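## Task

In the green crate, get the thin flat slip sheet lying flat on the crate's floor with the finned metal heat sink resting on top of it, fins pointing up, and make sure the green crate ends up upright and flat on the table.

## Robot and tools

ROBOT. Two FANUC CRX arms stand at a table. left_arm carries a two-finger Robotiq gripper; its base is at about (+0.042, +0.429, 0) m. right_arm carries a suction cup; its base is at about (+0.048, -0.431, 0) m.

FRAME. Every pose, offset and reported position uses the scene frame. The origin is at table height, halfway between the arms. +x points out over the table, +z points up, and left_arm sits on the +y side. Image left and right do not match these names. Reported positions can be off by a few centimetres, more at long reach.

THE 16-NUMBER ROW. Both motion tools use one flat row of 16 numbers covering both arms, each in [-1, 1]. Order: left dx, dy, dz, rx, ry, rz, gripper position, force_limit, speed, then right dx, dy, dz, rx, ry, rz, suction. The six pose numbers for each arm are offsets, not poses. They count from that arm's Hand target as it stood when the action or move began, along scene axes. 1.0 stands for 0.6 m or 180 degrees, so 0.05 is 30 mm. rx, ry, rz form one rotation vector, turning about the Hand target point. Sending the same offset twice moves the arm twice. Six zeros re-request the current Hand target. The gripper and suction numbers are absolute settings, not offsets: repeat your previous values to keep them, because 0 is itself a command.

GRIPPER (left_arm). position +1 opens fully (85 mm); about -0.8 brings the pads together; -1 closes until something blocks it. force_limit and speed both start at +1; speed -1 is roughly 20 mm/s, 0 about 85, +1 about 150. Lower force_limit with slow speed grips more gently. New force or speed values only apply after the position value changes by at least 0.01. The fingers point along the gripper's +z and close along its y. The reported point lies between the closed pads; fingertips extend about 19 mm past it when closed and 6 mm when open. A block juts about 10 cm to the gripper's +x side.

SUCTION (right_arm). suction above 0.01 is on, 0.01 or less is off; it stays as last set. The cup rim is 41 mm wide and must seal all round on a smooth flat face; edges or holes under it leak. The cup shrinks up to 16 mm under vacuum. About 3 cm behind the rim the tool body widens to roughly 9 cm sideways. To release, set the part down first, then switch off; the cup may still touch until lifted 22 mm.

TOOLS.
execute_actions(actions, cameras): actions is a list of actions; each action is a table of up to 15 rows, one per 1/30 s step, the last row repeating to fill 15 steps. All rows in one action count from the same start pose. An empty list just returns state and images.
move(target, speed, blend, stop_force, zero, blocking, cameras): straight-line travel. target is one row or up to 15 rows; every row's offsets count from the same starting Hand targets. speed is m/s, 0.002 to 1, default 0.25 (turn rate twice that in rad/s); one value or one per target. blend is a corner radius in metres for lists. stop_force, 12 to 80 N, ends an arm's path when it feels that much push along its travel; use it only slowly, not while turning, and omit it when backing off a contact. zero (default true) re-zeroes the force reading first. blocking=false returns early but cannot be combined with stop_force. The result adds a move: line such as done, off_target, moving, held or fault, with limits=paced (pose clipped) or limits=held (steps withheld).
wait(seconds 0 to 10, cameras): lets time pass holding commands.
stop(cameras): brakes a running move.
zoom_image(camera, region [x0, y0, x1, y1] in pixels, at most 504 by 504): closer look at the latest image of cam_low, cam_left_wrist or cam_right_wrist (each 896x504).
read_manual(section): licence texts only.
finished_scene(scene): ends the scene with its number; irreversible.

RESULTS. Each arm reports end_effector_position (m), end_effector_quat_wxyz, and Hand target (last commanded pose after clipping; next offsets count from it). Each control step limits the command to 70 mm and 16 degrees from the measured pose, so the hand may settle short; send the missing distance again. object_status: 0 moving, 1 blocked while opening, 2 blocked while closing (a grip), 3 reached the request or pads met. position_measured is in counts: 3 open, 78 about 60 mm, 130 about 40 mm, 180 about 20 mm, 230 pads touching. suction_measured near 0 means no seal, 0.83 or more airtight; part_present flips to 1 at 0.50. Joint velocities may read within noise. Flange force is the estimated outside force on the tool in its own axes, with some error, or no reading near singular poses.

AVOID. 150 N on an arm or a wrist torque of 36.4 N m (145 for the larger joints) causes a 10 s stop; arms are stiff, so aiming even slightly past a firm contact can trigger it. Keep the arms and their tools from hitting each other. Do not drop parts, release them while moving, slam or shove, grip hard on a part still resting on something, or swing heavy loads fast. Anything ending up off the table fails the task. Long stretched or loaded holds heat motors; a MOTOR HOT line warns before a long brake stop. Loose objects may occasionally be nudged by outside pushes.

Each tool is called after ">>>" by a JSON object that holds its "fn" and its "kwargs".

## Session

>>> {"fn": "execute_actions", "kwargs": {"actions": []}}

Scene clock: 0.00 s.
left_arm: end_effector_position=(+0.1497, +0.7718, +0.1087) position_measured=3 object_status=3 end_effector_quat_wxyz=(-0.376, +0.081, +0.896, +0.223) | right_arm: end_effector_position=(+0.9298, -0.3096, +0.3683) suction_measured=0.01 part_present=0 end_effector_quat_wxyz=(+0.387, -0.174, +0.713, +0.558)
Joint positions: left_arm=[0.781 0.061 -0.427 -0.912 -1.383 -0.65] | right_arm=[-0.13 0.99 1.24 -1.445 -1.405 0.578]
Joint velocities: within noise
Flange force (N): no reading
Hand target: left_arm +0.1497, +0.7718, +0.1087; -0.376, +0.081, +0.896, +0.223 | right_arm +0.9298, -0.3096, +0.3683; +0.387, -0.174, +0.713, +0.558

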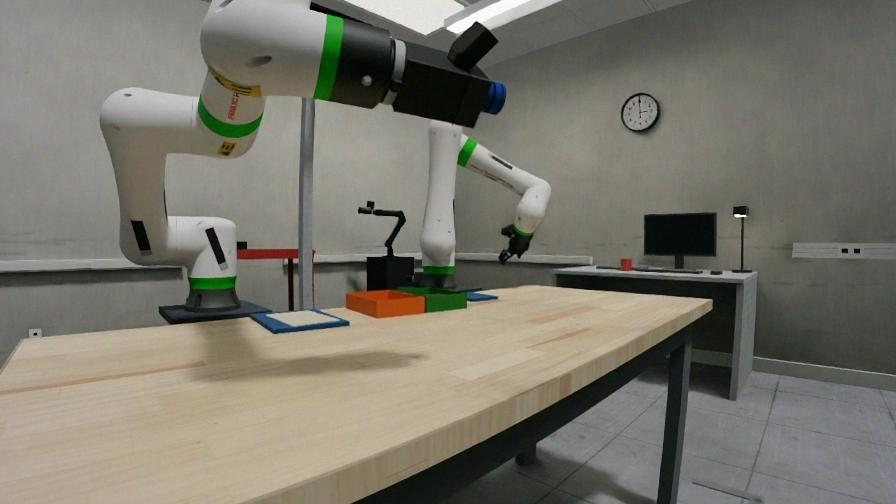

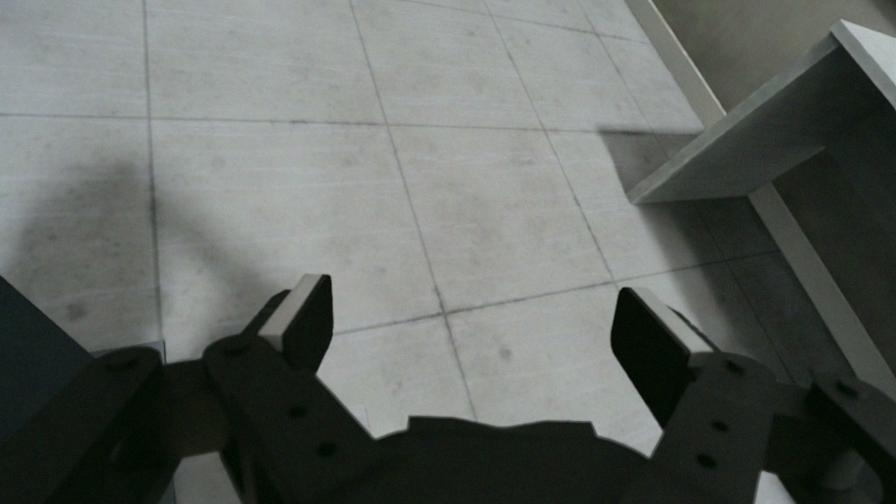

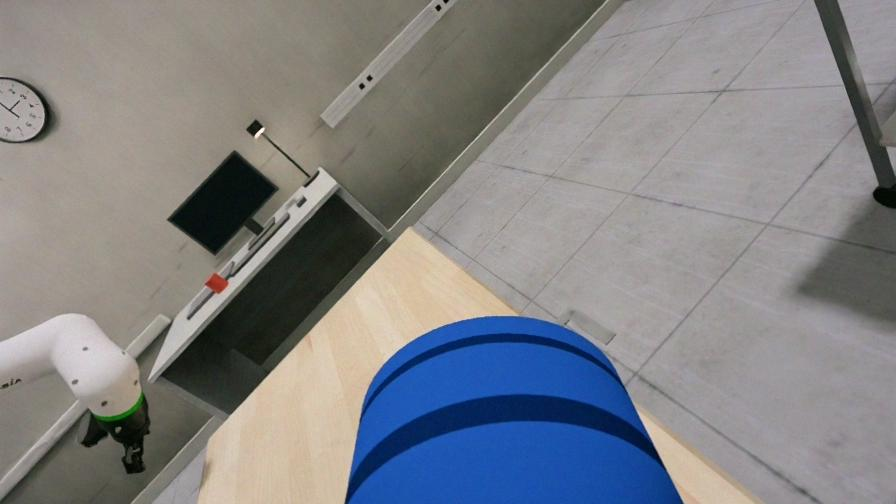

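>>> {"fn": "zoom_image", "kwargs": {"camera": "cam_low", "region": [230, 260, 530, 350]}}

Scaled by 1.680 from the camera's 896x504 image, which has a finer 1280x720 frame.

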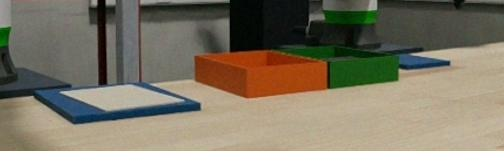

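>>> {"fn": "move", "kwargs": {"target": [0,0,0,0,0,0,1,1,1, -0.767,0.35,0.02,-0.393,0.273,-0.1226,0], "speed": 0.4}}

Scene clock: 47.60 s.
left_arm: end_effector_position=(+0.1497, +0.7718, +0.1087) position_measured=3 object_status=3 end_effector_quat_wxyz=(-0.376, +0.081, +0.896, +0.223) | right_arm: end_effector_position=(+0.4696, -0.0996, +0.3803) suction_measured=0.01 part_present=0 end_effector_quat_wxyz=(+0.000, +0.000, +1.000, +0.001)
Joint positions: left_arm=[0.781 0.061 -0.427 -0.912 -1.383 -0.65] | right_arm=[0.954 0.247 0.465 -0.002 -1.788 -0.91]
Joint velocities: within noise
Flange force (N): left_arm=[4.4 0.1 -1.9] | right_arm=[4.0 -1.6 0.6]
Hand target: left_arm +0.1497, +0.7718, +0.1087; -0.376, +0.081, +0.896, +0.223 | right_arm +0.4696, -0.0996, +0.3803; +0.000, +0.000, +1.000, +0.001
Off the commanded pose: left_arm 0.000 m, 0 deg | right_arm 0.000 m, 0 deg.
move: done
camera_calibration:
cam_right_wrist: T_world_to_cam=[[0.0197342, -0.999124, 0.0368959, -0.115708], [-0.888434, -0.000597726, 0.459004, 0.270315], [-0.45858, -0.0418376, -0.887668, 0.621131], [0, 0, 0, 1]] pos_world=[0.527279, -0.0894581, 0.431552]

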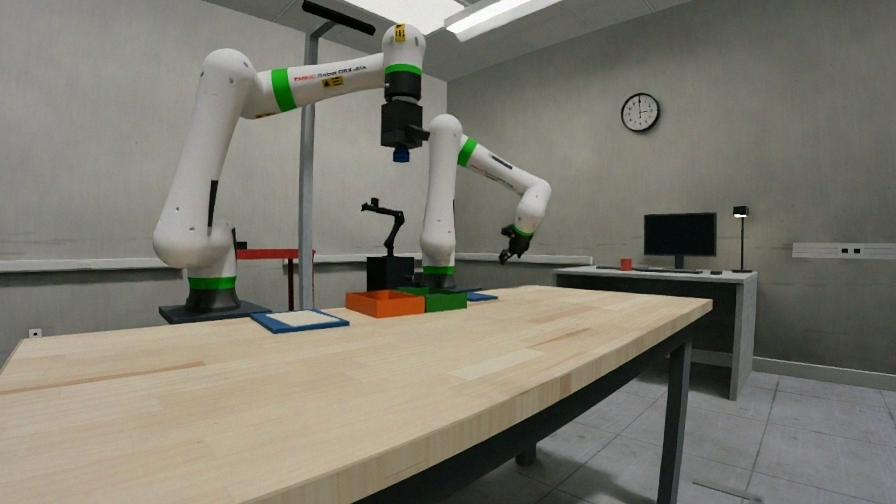

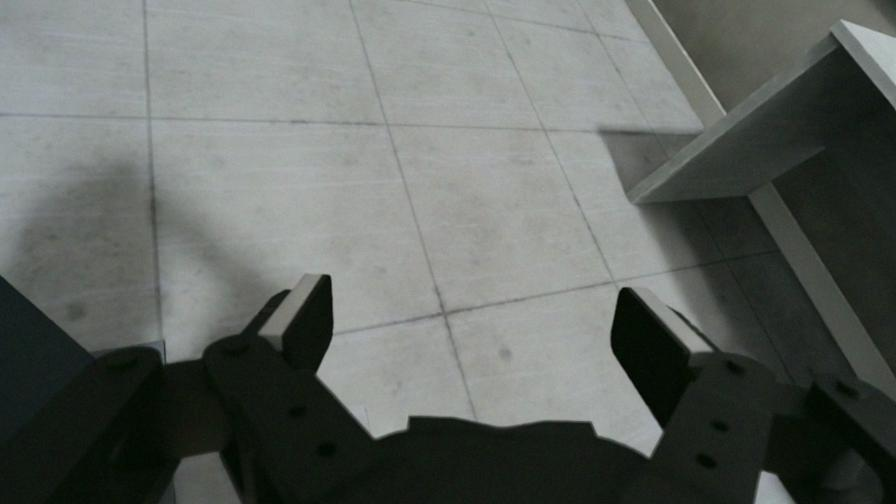

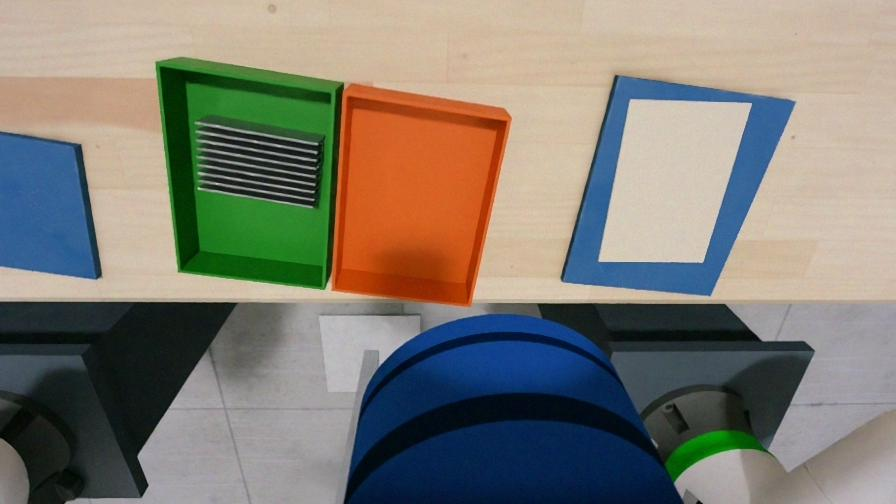

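>>> {"fn": "zoom_image", "kwargs": {"camera": "cam_right_wrist", "region": [140, 40, 360, 310]}}

>>> {"fn": "zoom_image", "kwargs": {"camera": "cam_right_wrist", "region": [540, 60, 820, 310]}}

Scaled by 1.867 from the camera's 896x504 image, which has a finer 1280x720 frame.

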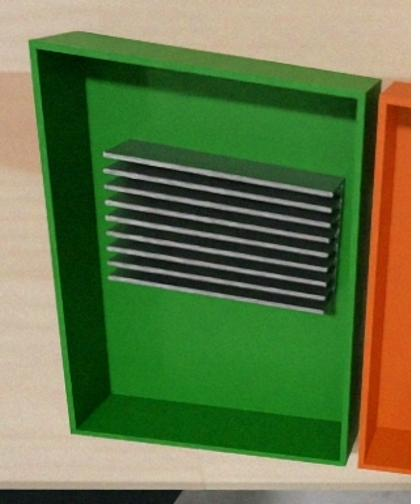

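Scaled by 1.800 from the camera's 896x504 image, which has a finer 1280x720 frame.

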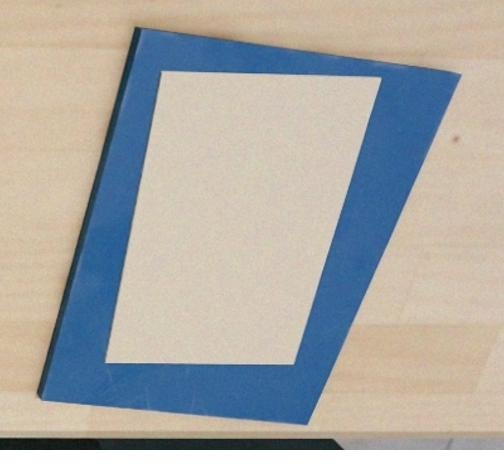

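>>> {"fn": "move", "kwargs": {"target": [0.333,-0.62,0.32,-0.3117,-0.0554,-0.4532,1,1,1, -0.183,-0.0,0.0,0,-0.1517,0,0], "speed": 0.4}}

Scene clock: 109.17 s.
left_arm: end_effector_position=(+0.3495, +0.3998, +0.3007) position_measured=3 object_status=3 end_effector_quat_wxyz=(+0.000, +0.757, +0.653, +0.000) | right_arm: end_effector_position=(+0.3598, -0.0996, +0.3803) suction_measured=0.01 part_present=0 end_effector_quat_wxyz=(+0.236, +0.000, +0.972, +0.001)
Joint positions: left_arm=[0.326 -0.368 -0.262 0 -1.678 -2.06] | right_arm=[1.438 -0.181 -0.192 0.47 -1.479 -1.418]
Joint velocities: within noise
Flange force (N): left_arm=[3.7 -4.1 -2.2] | right_arm=[4.2 -1.1 -0.4]
Hand target: left_arm +0.3495, +0.3998, +0.3007; +0.000, +0.757, +0.653, +0.000 | right_arm +0.3598, -0.0996, +0.3803; +0.236, +0.000, +0.972, +0.001
Off the commanded pose: left_arm 0.000 m, 0 deg | right_arm 0.000 m, 0 deg.
move: done
camera_calibration:
cam_left_wrist: T_world_to_cam=[[0.995515, -0.0944265, -0.005789, -0.299887], [-0.0869887, -0.937719, 0.336326, 0.327909], [-0.0371866, -0.334314, -0.941728, 0.553891], [0, 0, 0, 1]] pos_world=[0.347664, 0.464343, 0.409594]
cam_right_wrist: T_world_to_cam=[[0.000612278, -0.999124, 0.0418368, -0.108436], [-1, -0.000593955, 0.000450391, 0.387366], [-0.000425148, -0.0418371, -0.999124, 0.448238], [0, 0, 0, 1]] pos_world=[0.387623, -0.0893581, 0.452208]

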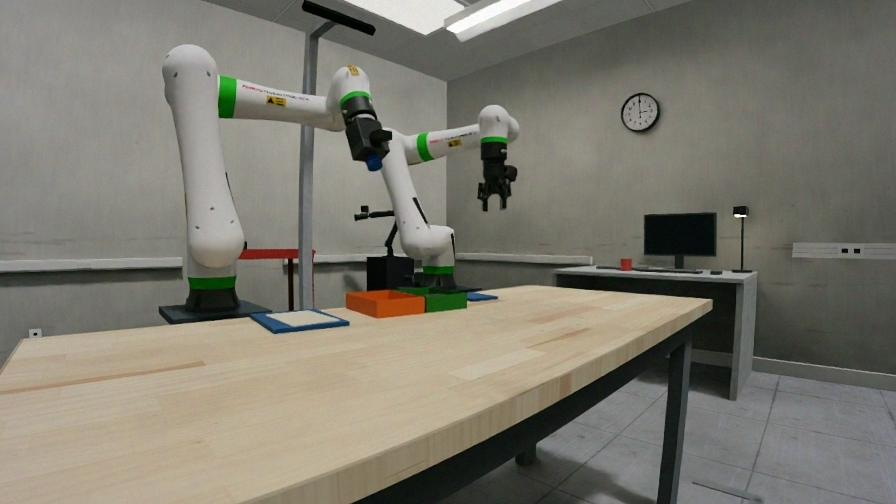

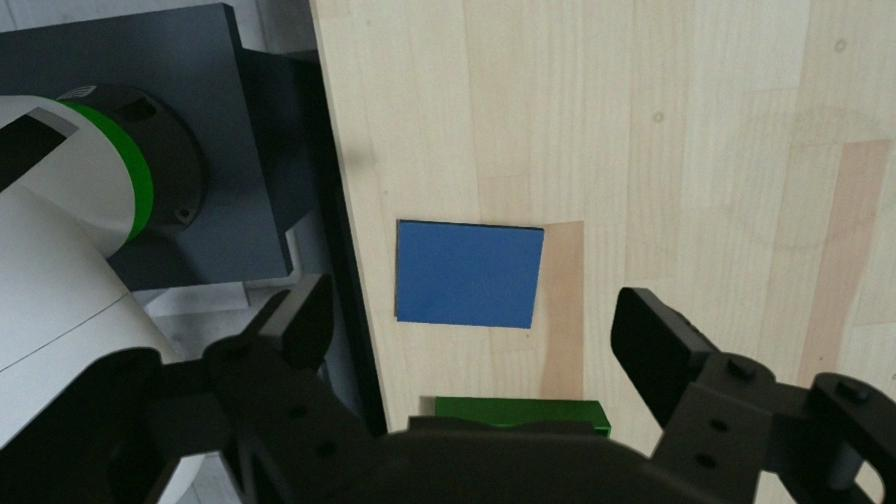

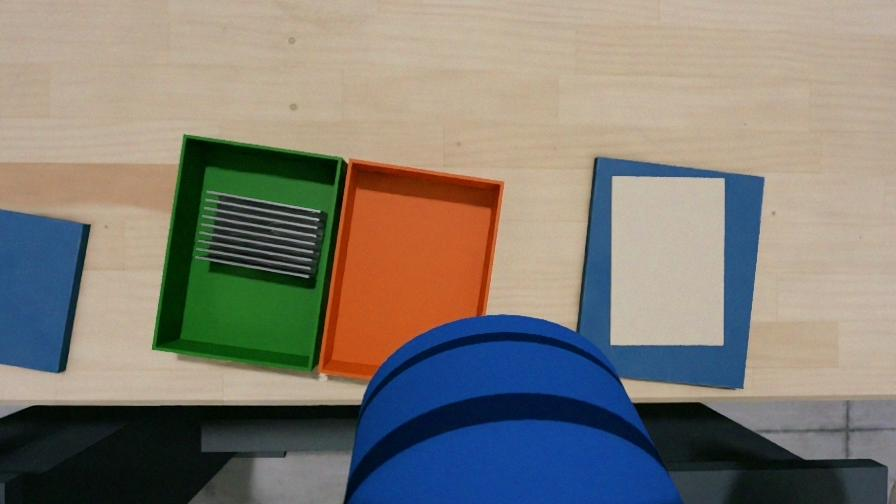

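>>> {"fn": "zoom_image", "kwargs": {"camera": "cam_right_wrist", "region": [130, 120, 370, 390]}}

>>> {"fn": "zoom_image", "kwargs": {"camera": "cam_right_wrist", "region": [560, 140, 800, 410]}}

Scaled by 1.867 from the camera's 896x504 image, which has a finer 1280x720 frame.

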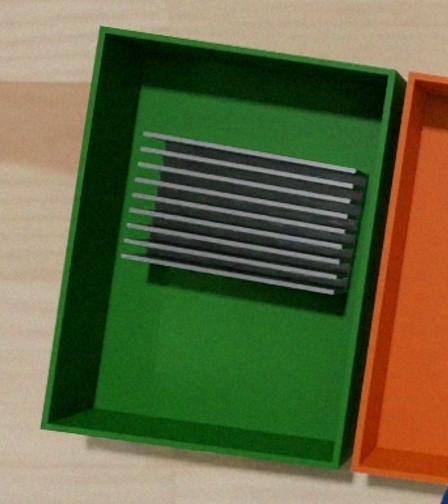

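Scaled by 1.867 from the camera's 896x504 image, which has a finer 1280x720 frame.

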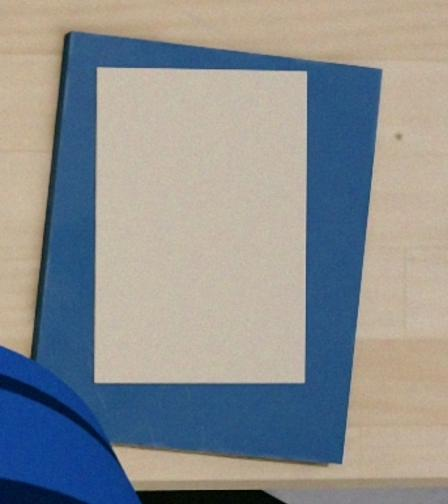

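>>> {"fn": "move", "kwargs": {"target": [0.090,-0.567,-0.218,0,0,-0.0067,1,1,1, 0.0077,-0.366,-0.40,0,0.1517,0,0], "speed": 0.3}}

Scene clock: 151.87 s.
left_arm: end_effector_position=(+0.4035, +0.0596, +0.1699) position_measured=3 object_status=3 end_effector_quat_wxyz=(+0.000, +0.764, +0.645, +0.000) | right_arm: end_effector_position=(+0.3644, -0.3192, +0.1403) suction_measured=0.01 part_present=0 end_effector_quat_wxyz=(+0.000, +0.000, +1.000, +0.001)
Joint positions: left_arm=[-0.557 0.203 -0.042 0.001 -1.326 -1.199] | right_arm=[0.779 -0.231 -0.584 -0.002 -1.217 -0.735]
Joint velocities: within noise
Flange force (N): left_arm=[0.1 1.1 -2.3] | right_arm=[2.9 1.5 -0.9]
Hand target: left_arm +0.4035, +0.0596, +0.1699; +0.000, +0.764, +0.645, +0.000 | right_arm +0.3644, -0.3192, +0.1403; +0.000, +0.000, +1.000, +0.001
Off the commanded pose: left_arm 0.000 m, 0 deg | right_arm 0.000 m, 0 deg.
move: done
camera_calibration:
cam_left_wrist: T_world_to_cam=[[0.993301, -0.115408, -0.00582115, -0.384467], [-0.106737, -0.935643, 0.33642, 0.0653749], [-0.0442721, -0.333545, -0.941694, 0.321787], [0, 0, 0, 1]] pos_world=[0.403115, 0.124128, 0.278794]
cam_right_wrist: T_world_to_cam=[[0.0197338, -0.999124, 0.0368941, -0.324084], [-0.888393, -0.000594475, 0.459083, 0.28685], [-0.458659, -0.041836, -0.887627, 0.350691], [0, 0, 0, 1]] pos_world=[0.422079, -0.308958, 0.191552]

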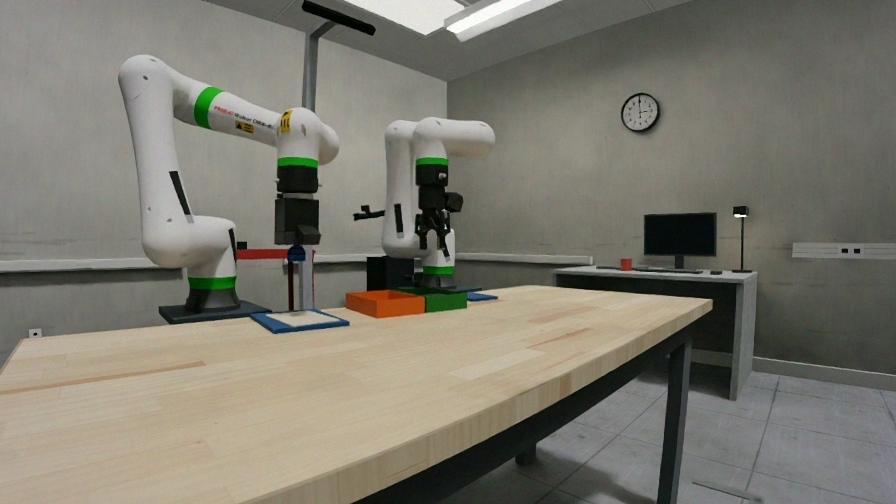

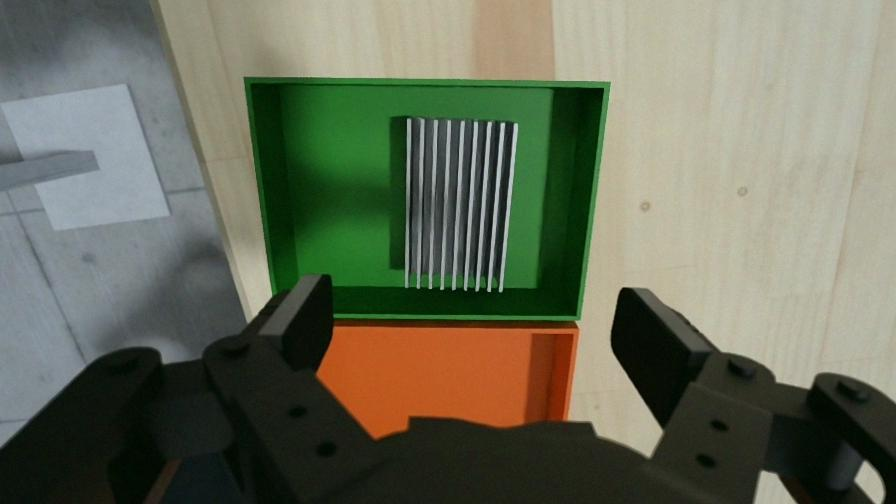

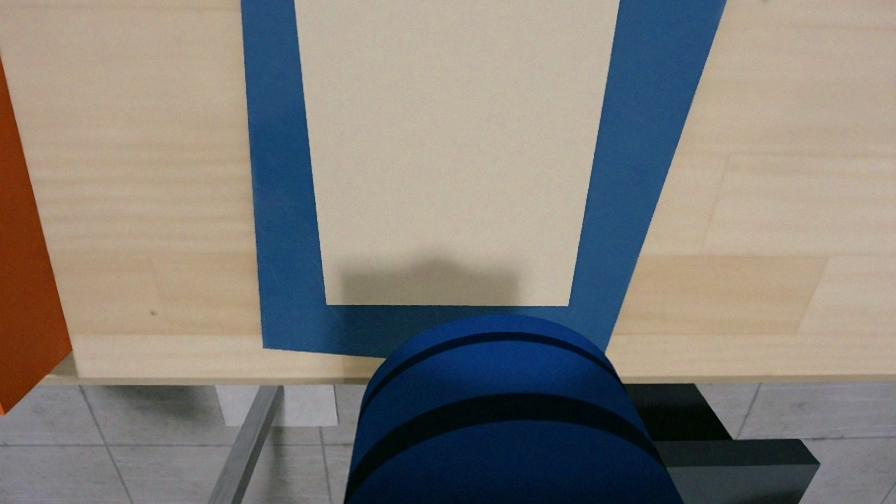

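>>> {"fn": "move", "kwargs": {"target": [-0.0018,0.004,-0.2365,0,0,0,1,-0.8,-1, 0,0,-0.184,0,0,0,1], "speed": 0.15}}

Scene clock: 180.63 s.
left_arm: end_effector_position=(+0.4024, +0.0620, +0.0280) position_measured=3 object_status=3 end_effector_quat_wxyz=(+0.000, +0.764, +0.645, +0.000) | right_arm: end_effector_position=(+0.3644, -0.3191, +0.0299) suction_measured=0.01 part_present=0 end_effector_quat_wxyz=(+0.000, +0.000, +1.000, +0.001)
Joint positions: left_arm=[-0.554 0.336 -0.234 0.001 -1.002 -1.202] | right_arm=[0.779 -0.063 -0.739 -0.002 -0.894 -0.734]
Joint velocities: within noise
Flange force (N): left_arm=[1.6 -1.0 -4.7] | right_arm=[1.1 0.4 -0.9]
Hand target: left_arm +0.4024, +0.0620, +0.0280; +0.000, +0.764, +0.645, +0.000 | right_arm +0.3644, -0.3192, +0.0299; +0.000, +0.000, +1.000, +0.001
Off the commanded pose: left_arm 0.000 m, 0 deg | right_arm 0.000 m, 0 deg.
move: done
camera_calibration:
cam_left_wrist: T_world_to_cam=[[0.993301, -0.115408, -0.00582115, -0.383923], [-0.106737, -0.935643, 0.33642, 0.115241], [-0.0442721, -0.333545, -0.941694, 0.188913], [0, 0, 0, 1]] pos_world=[0.402015, 0.126528, 0.136894]
cam_right_wrist: T_world_to_cam=[[0.0197358, -0.999124, 0.0368931, -0.320012], [-0.888393, -0.000596708, 0.459083, 0.337532], [-0.458659, -0.041836, -0.887627, 0.252697], [0, 0, 0, 1]] pos_world=[0.422079, -0.308958, 0.0811516]

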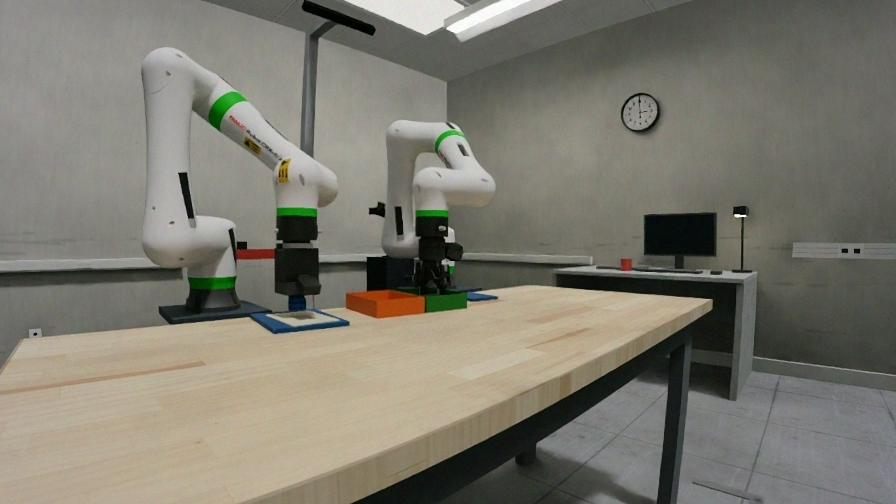

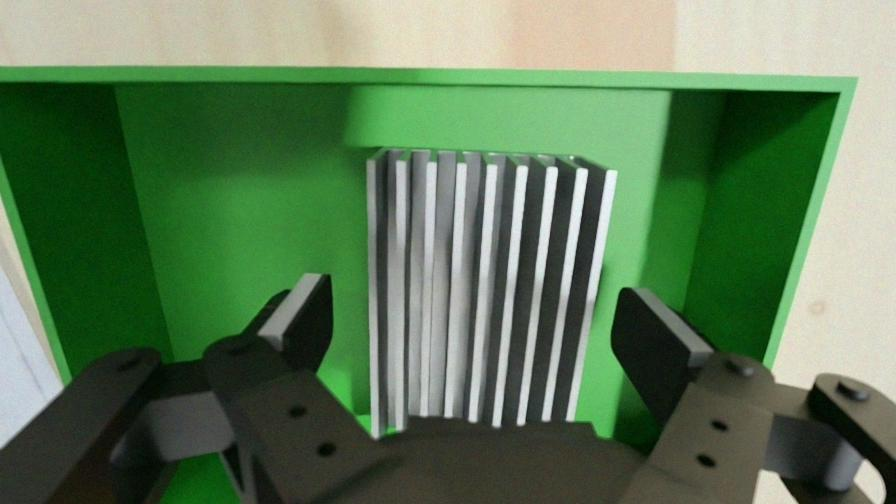

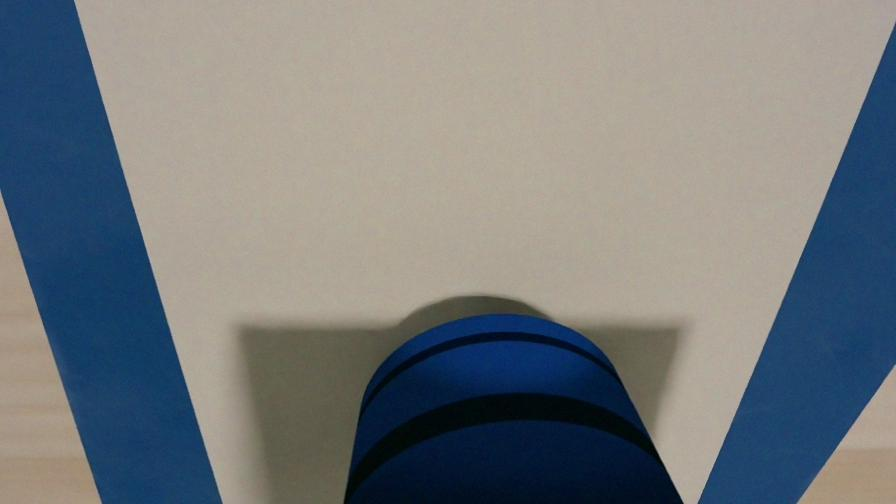

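>>> {"fn": "move", "kwargs": {"target": [0.003,0.0,-0.0133,0,0,0,1,-0.8,-1, 0,0,0,0,0,0,1], "speed": 0.05, "cameras": ["cam_left_wrist"]}}

>>> {"fn": "move", "kwargs": {"target": [0,0,0,0,0,0,-1,-0.8,-1, 0,0,0,0,0,0,1], "cameras": ["cam_left_wrist"]}}

>>> {"fn": "move", "kwargs": {"target": [0,0,0,0,0,0,-1,-0.8,-1, 0,0,-0.05,0,0,0,1], "speed": 0.02, "stop_force": 12}}

Scene clock: 191.30 s.
left_arm: end_effector_position=(+0.4042, +0.0620, +0.0201) position_measured=3 object_status=3 end_effector_quat_wxyz=(+0.000, +0.764, +0.645, +0.000) | right_arm: end_effector_position=(+0.3644, -0.3192, +0.0299) suction_measured=0.01 part_present=0 end_effector_quat_wxyz=(+0.000, +0.000, +1.000, +0.001)
Joint positions: left_arm=[-0.552 0.349 -0.237 0.001 -0.985 -1.204] | right_arm=[0.779 -0.063 -0.739 -0.002 -0.894 -0.734]
Joint velocities: within noise
Flange force (N): left_arm=[1.7 -1.3 -5.5] | right_arm=[2.4 1.3 -1.7]
Hand target: left_arm +0.4042, +0.0620, +0.0200; +0.000, +0.764, +0.645, +0.000 | right_arm +0.3644, -0.3192, +0.0299; +0.000, +0.000, +1.000, +0.001
Off the commanded pose: left_arm 0.000 m, 0 deg | right_arm 0.000 m, 0 deg.
move: done
camera_calibration:
cam_left_wrist: T_world_to_cam=[[0.993301, -0.115408, -0.00582115, -0.385757], [-0.106737, -0.935643, 0.33642, 0.118091], [-0.0442721, -0.333545, -0.941694, 0.181553], [0, 0, 0, 1]] pos_world=[0.403815, 0.126528, 0.128994]
Images, in order (width x height): cam_left_wrist 896x504.

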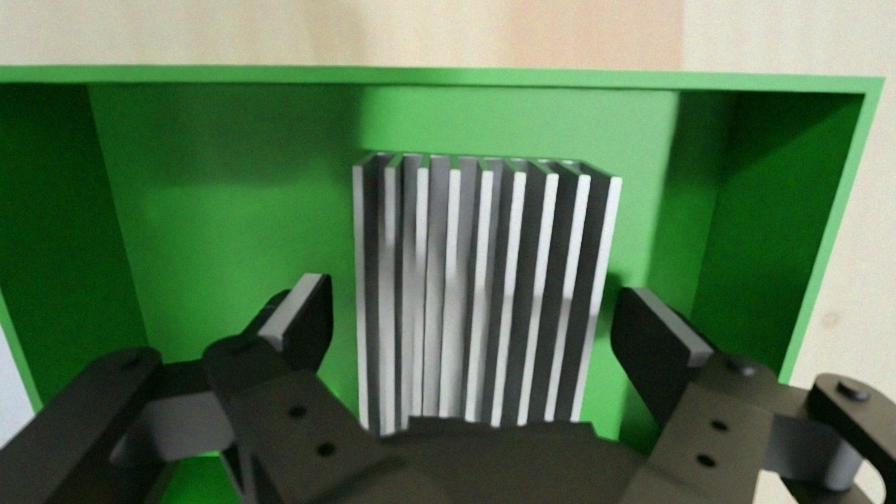

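Scene clock: 192.97 s.
left_arm: end_effector_position=(+0.4042, +0.0619, +0.0200) position_measured=78 object_status=0 end_effector_quat_wxyz=(+0.000, +0.764, +0.645, +0.000) | right_arm: end_effector_position=(+0.3644, -0.3192, +0.0299) suction_measured=0.01 part_present=0 end_effector_quat_wxyz=(+0.000, +0.000, +1.000, +0.001)
Joint positions: left_arm=[-0.552 0.349 -0.237 0.001 -0.985 -1.204] | right_arm=[0.779 -0.063 -0.739 -0.002 -0.894 -0.734]
Joint velocities: within noise
Flange force (N): left_arm=[2.9 -2.1 -13.6] | right_arm=[2.1 1.1 -1.4]
Hand target: left_arm +0.4042, +0.0620, +0.0200; +0.000, +0.764, +0.645, +0.000 | right_arm +0.3644, -0.3192, +0.0299; +0.000, +0.000, +1.000, +0.001
Off the commanded pose: left_arm 0.000 m, 0 deg | right_arm 0.000 m, 0 deg.
move: done
camera_calibration:
cam_left_wrist: T_world_to_cam=[[0.993301, -0.115408, -0.0058209, -0.385758], [-0.106736, -0.935632, 0.336452, 0.118118], [-0.0442756, -0.333577, -0.941683, 0.181463], [0, 0, 0, 1]] pos_world=[0.403815, 0.126528, 0.128894]
Images, in order (width x height): cam_left_wrist 896x504.

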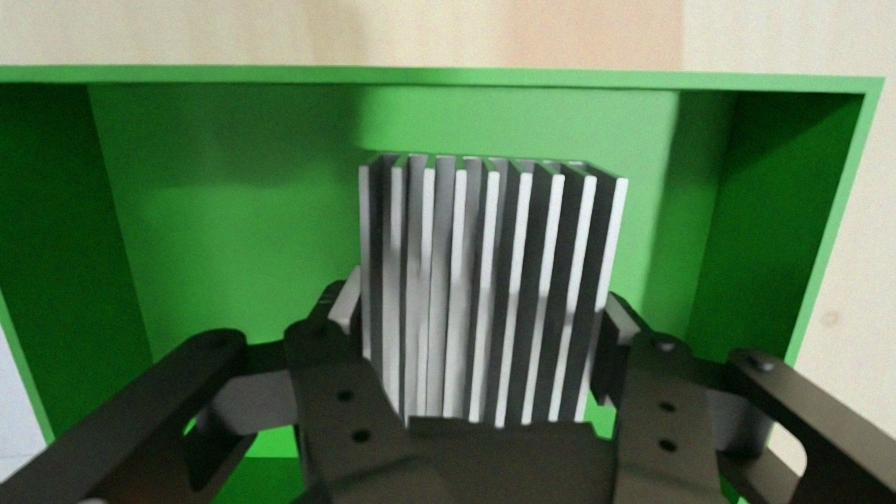

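Scene clock: 195.23 s.
left_arm: end_effector_position=(+0.4042, +0.0620, +0.0200) position_measured=78 object_status=2 end_effector_quat_wxyz=(+0.000, +0.764, +0.645, +0.000) | right_arm: end_effector_position=(+0.3644, -0.3192, -0.0001) suction_measured=0.91 part_present=1 end_effector_quat_wxyz=(+0.000, +0.000, +1.000, +0.001)
Joint positions: left_arm=[-0.552 0.349 -0.237 0.001 -0.985 -1.204] | right_arm=[0.779 0.004 -0.768 -0.002 -0.798 -0.734]
Joint velocities: within noise
Flange force (N): left_arm=[2.9 -2.2 -13.6] | right_arm=[2.6 1.1 -1.1]
Hand target: left_arm +0.4042, +0.0620, +0.0200; +0.000, +0.764, +0.645, +0.000 | right_arm +0.3644, -0.3192, -0.0001; +0.000, +0.000, +1.000, +0.001
Off the commanded pose: left_arm 0.000 m, 0 deg | right_arm 0.000 m, 0 deg.
move: done
camera_calibration:
cam_left_wrist: T_world_to_cam=[[0.993301, -0.115408, -0.00582115, -0.385758], [-0.106737, -0.935643, 0.33642, 0.118125], [-0.0442721, -0.333545, -0.941694, 0.181459], [0, 0, 0, 1]] pos_world=[0.403815, 0.126528, 0.128894]
cam_right_wrist: T_world_to_cam=[[0.0197358, -0.999124, 0.0368931, -0.318901], [-0.888393, -0.000596708, 0.459083, 0.351351], [-0.458659, -0.041836, -0.887627, 0.225979], [0, 0, 0, 1]] pos_world=[0.422079, -0.308958, 0.0510516]

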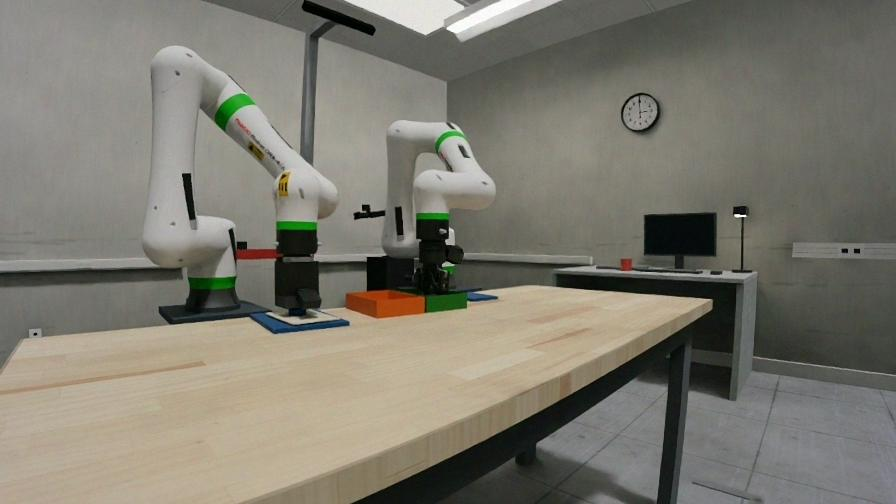

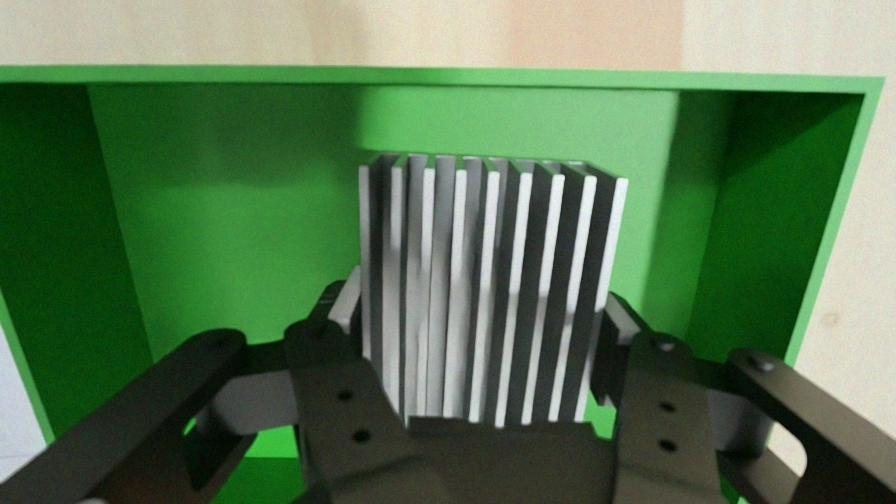

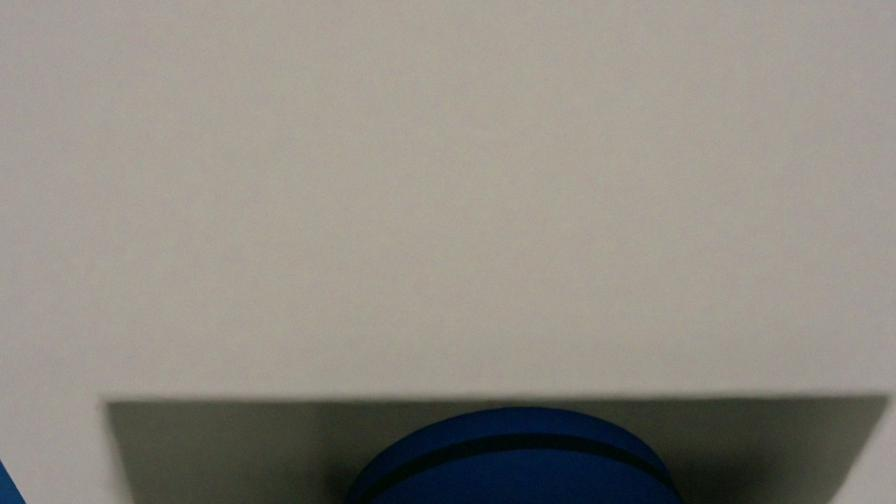

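>>> {"fn": "move", "kwargs": {"target": [[0,0,0.2,0,0,0,-1,-0.8,-1, 0,0,0.2,0,0,0,1],[0.0,0.6,0.25,0,0,0,-1,-0.8,-1, 0,0,0.25,0,0,0,1]], "speed": 0.2, "blend": 0.03}}

Scene clock: 206.77 s.
left_arm: end_effector_position=(+0.4042, +0.4219, +0.1700) position_measured=78 object_status=2 end_effector_quat_wxyz=(+0.000, +0.764, +0.645, +0.000) | right_arm: end_effector_position=(+0.3644, -0.3192, +0.1499) suction_measured=0.91 part_present=1 end_effector_quat_wxyz=(+0.000, +0.000, +1.000, +0.001)
Joint positions: left_arm=[0.333 -0.194 -0.44 0 -1.325 -2.089] | right_arm=[0.779 -0.241 -0.567 -0.002 -1.243 -0.735]
Joint velocities: within noise
Flange force (N): left_arm=[0.0 -2.5 -1.7] | right_arm=[2.7 1.9 -1.0]
Hand target: left_arm +0.4042, +0.4220, +0.1700; +0.000, +0.764, +0.645, +0.000 | right_arm +0.3644, -0.3192, +0.1499; +0.000, +0.000, +1.000, +0.001
Off the commanded pose: left_arm 0.000 m, 0 deg | right_arm 0.000 m, 0 deg.
move: done
camera_calibration:
cam_left_wrist: T_world_to_cam=[[0.993301, -0.115408, -0.00582115, -0.343338], [-0.106737, -0.935643, 0.33642, 0.404493], [-0.0442721, -0.333545, -0.941694, 0.442789], [0, 0, 0, 1]] pos_world=[0.403815, 0.486528, 0.278894]
cam_right_wrist: T_world_to_cam=[[0.0197358, -0.999124, 0.0368931, -0.324435], [-0.888393, -0.000596708, 0.459083, 0.282488], [-0.458659, -0.041836, -0.887627, 0.359123], [0, 0, 0, 1]] pos_world=[0.422079, -0.308958, 0.201052]

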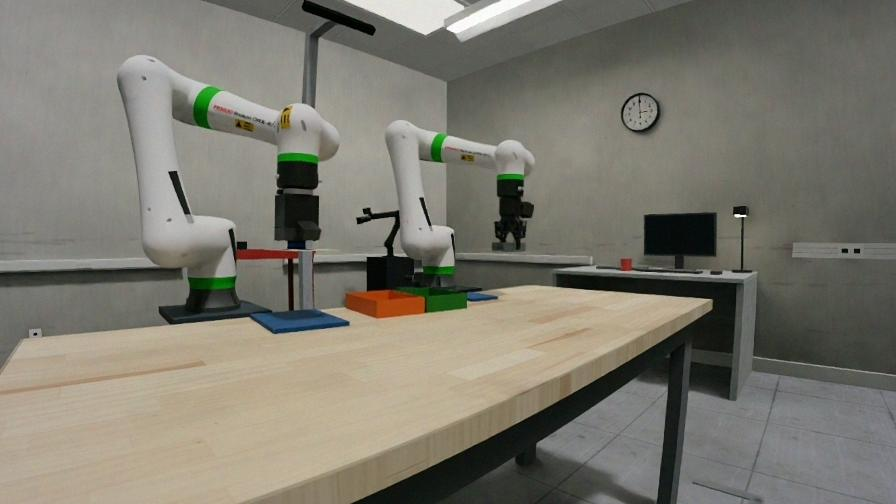

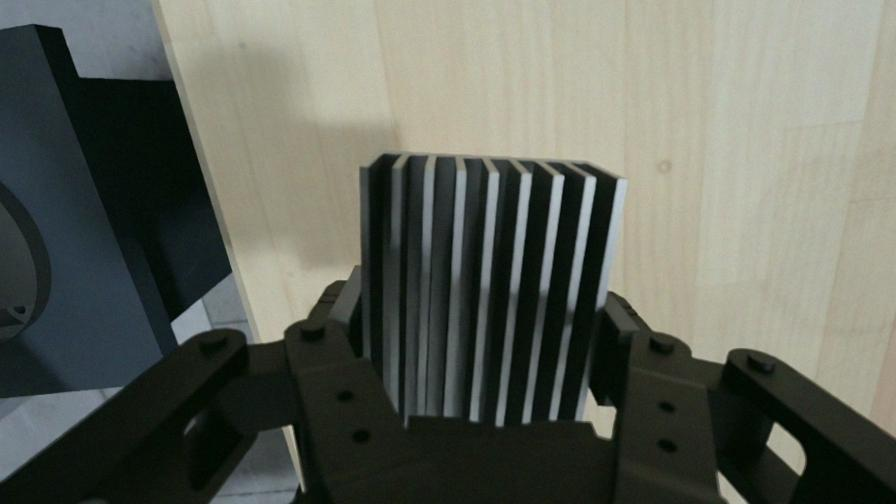

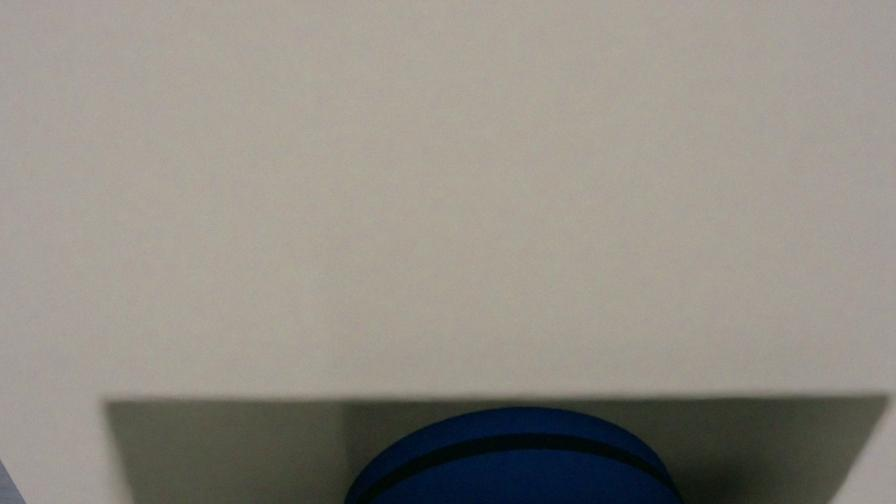

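>>> {"fn": "move", "kwargs": {"target": [[0,0,0,0,0,0,-1,-0.8,-1, 0.0118,0.6375,0,0,0,-0.0436,1],[0,0,0,0,0,0,-1,-0.8,-1, 0.0118,0.6375,-0.133,0,0,-0.0436,1]], "speed": 0.2}}

Scene clock: 226.57 s.
left_arm: end_effector_position=(+0.4042, +0.4220, +0.1700) position_measured=78 object_status=2 end_effector_quat_wxyz=(+0.000, +0.764, +0.645, +0.000) | right_arm: end_effector_position=(+0.3715, +0.0633, +0.0702) suction_measured=0.91 part_present=1 end_effector_quat_wxyz=(+0.000, +0.068, +0.998, +0.001)
Joint positions: left_arm=[0.333 -0.194 -0.44 0 -1.325 -2.089] | right_arm=[1.256 0.475 0.032 -0.001 -1.126 -1.349]
Joint velocities: within noise
Flange force (N): left_arm=[0.6 -2.3 -1.8] | right_arm=[2.3 -1.3 -0.8]
Hand target: left_arm +0.4042, +0.4220, +0.1700; +0.000, +0.764, +0.645, +0.000 | right_arm +0.3715, +0.0633, +0.0701; +0.000, +0.068, +0.998, +0.001
Off the commanded pose: left_arm 0.000 m, 0 deg | right_arm 0.000 m, 0 deg.
move: done
camera_calibration:
cam_left_wrist: T_world_to_cam=[[0.993301, -0.115408, -0.00582115, -0.343338], [-0.106737, -0.935643, 0.33642, 0.404493], [-0.0442721, -0.333545, -0.941694, 0.442789], [0, 0, 0, 1]] pos_world=[0.403815, 0.486528, 0.278894]
cam_right_wrist: T_world_to_cam=[[-0.116823, -0.992467, 0.036909, 0.110755], [-0.880147, 0.120676, 0.459107, 0.314872], [-0.460103, 0.0211489, -0.887614, 0.304186], [0, 0, 0, 1]] pos_world=[0.430029, 0.0654905, 0.121352]

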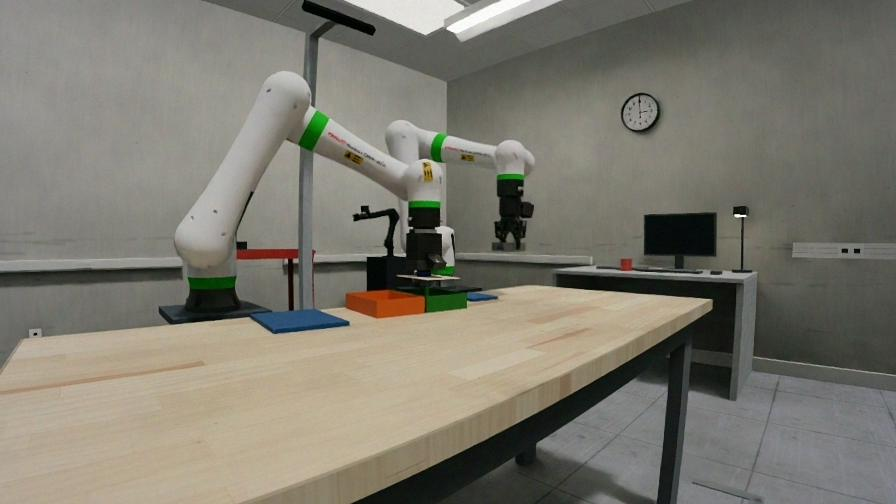

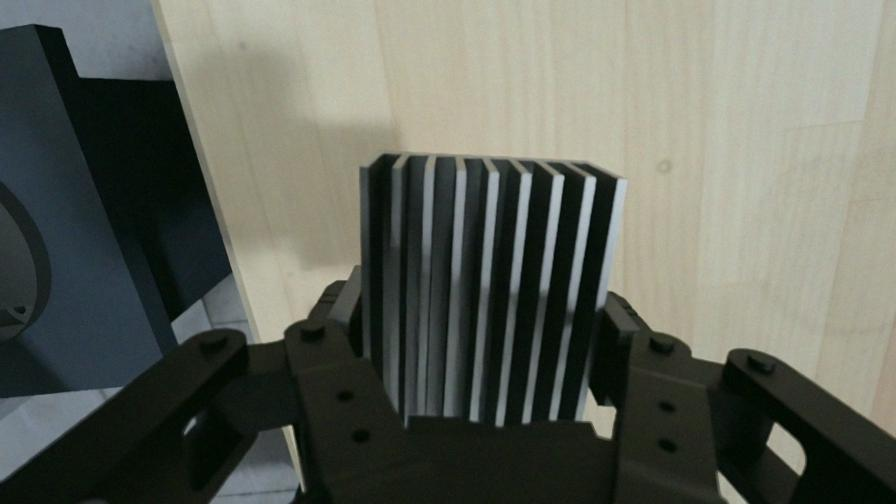

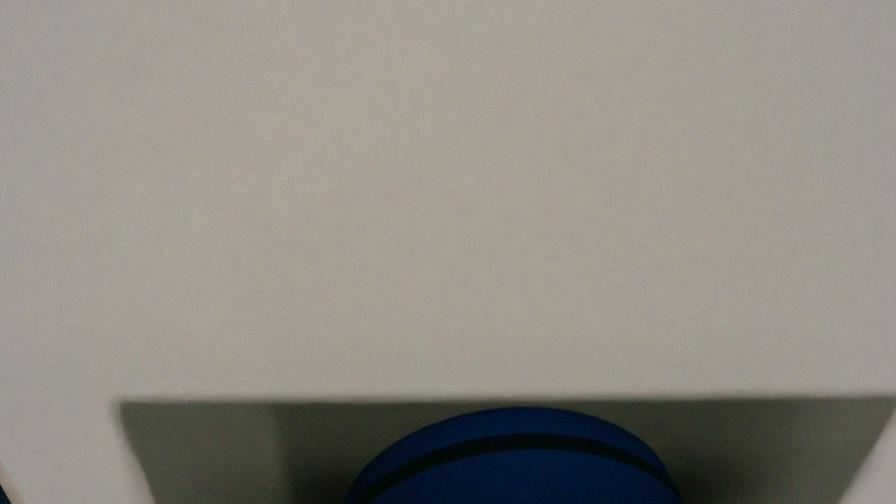

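>>> {"fn": "zoom_image", "kwargs": {"camera": "cam_low", "region": [330, 220, 530, 340]}}

>>> {"fn": "zoom_image", "kwargs": {"camera": "cam_right_wrist", "region": [0, 400, 200, 504]}}

Scaled by 2.520 from the camera's 896x504 image, which has a finer 1280x720 frame.

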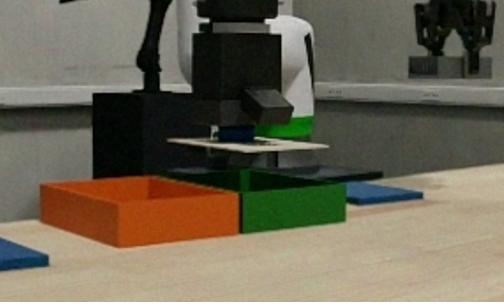

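Scaled by 2.520 from the camera's 896x504 image, which has a finer 1280x720 frame.

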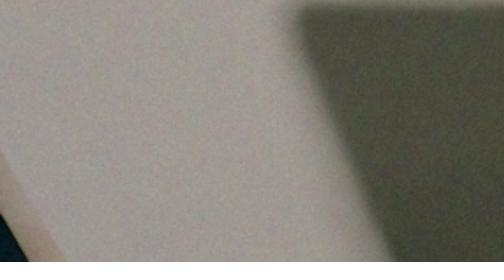

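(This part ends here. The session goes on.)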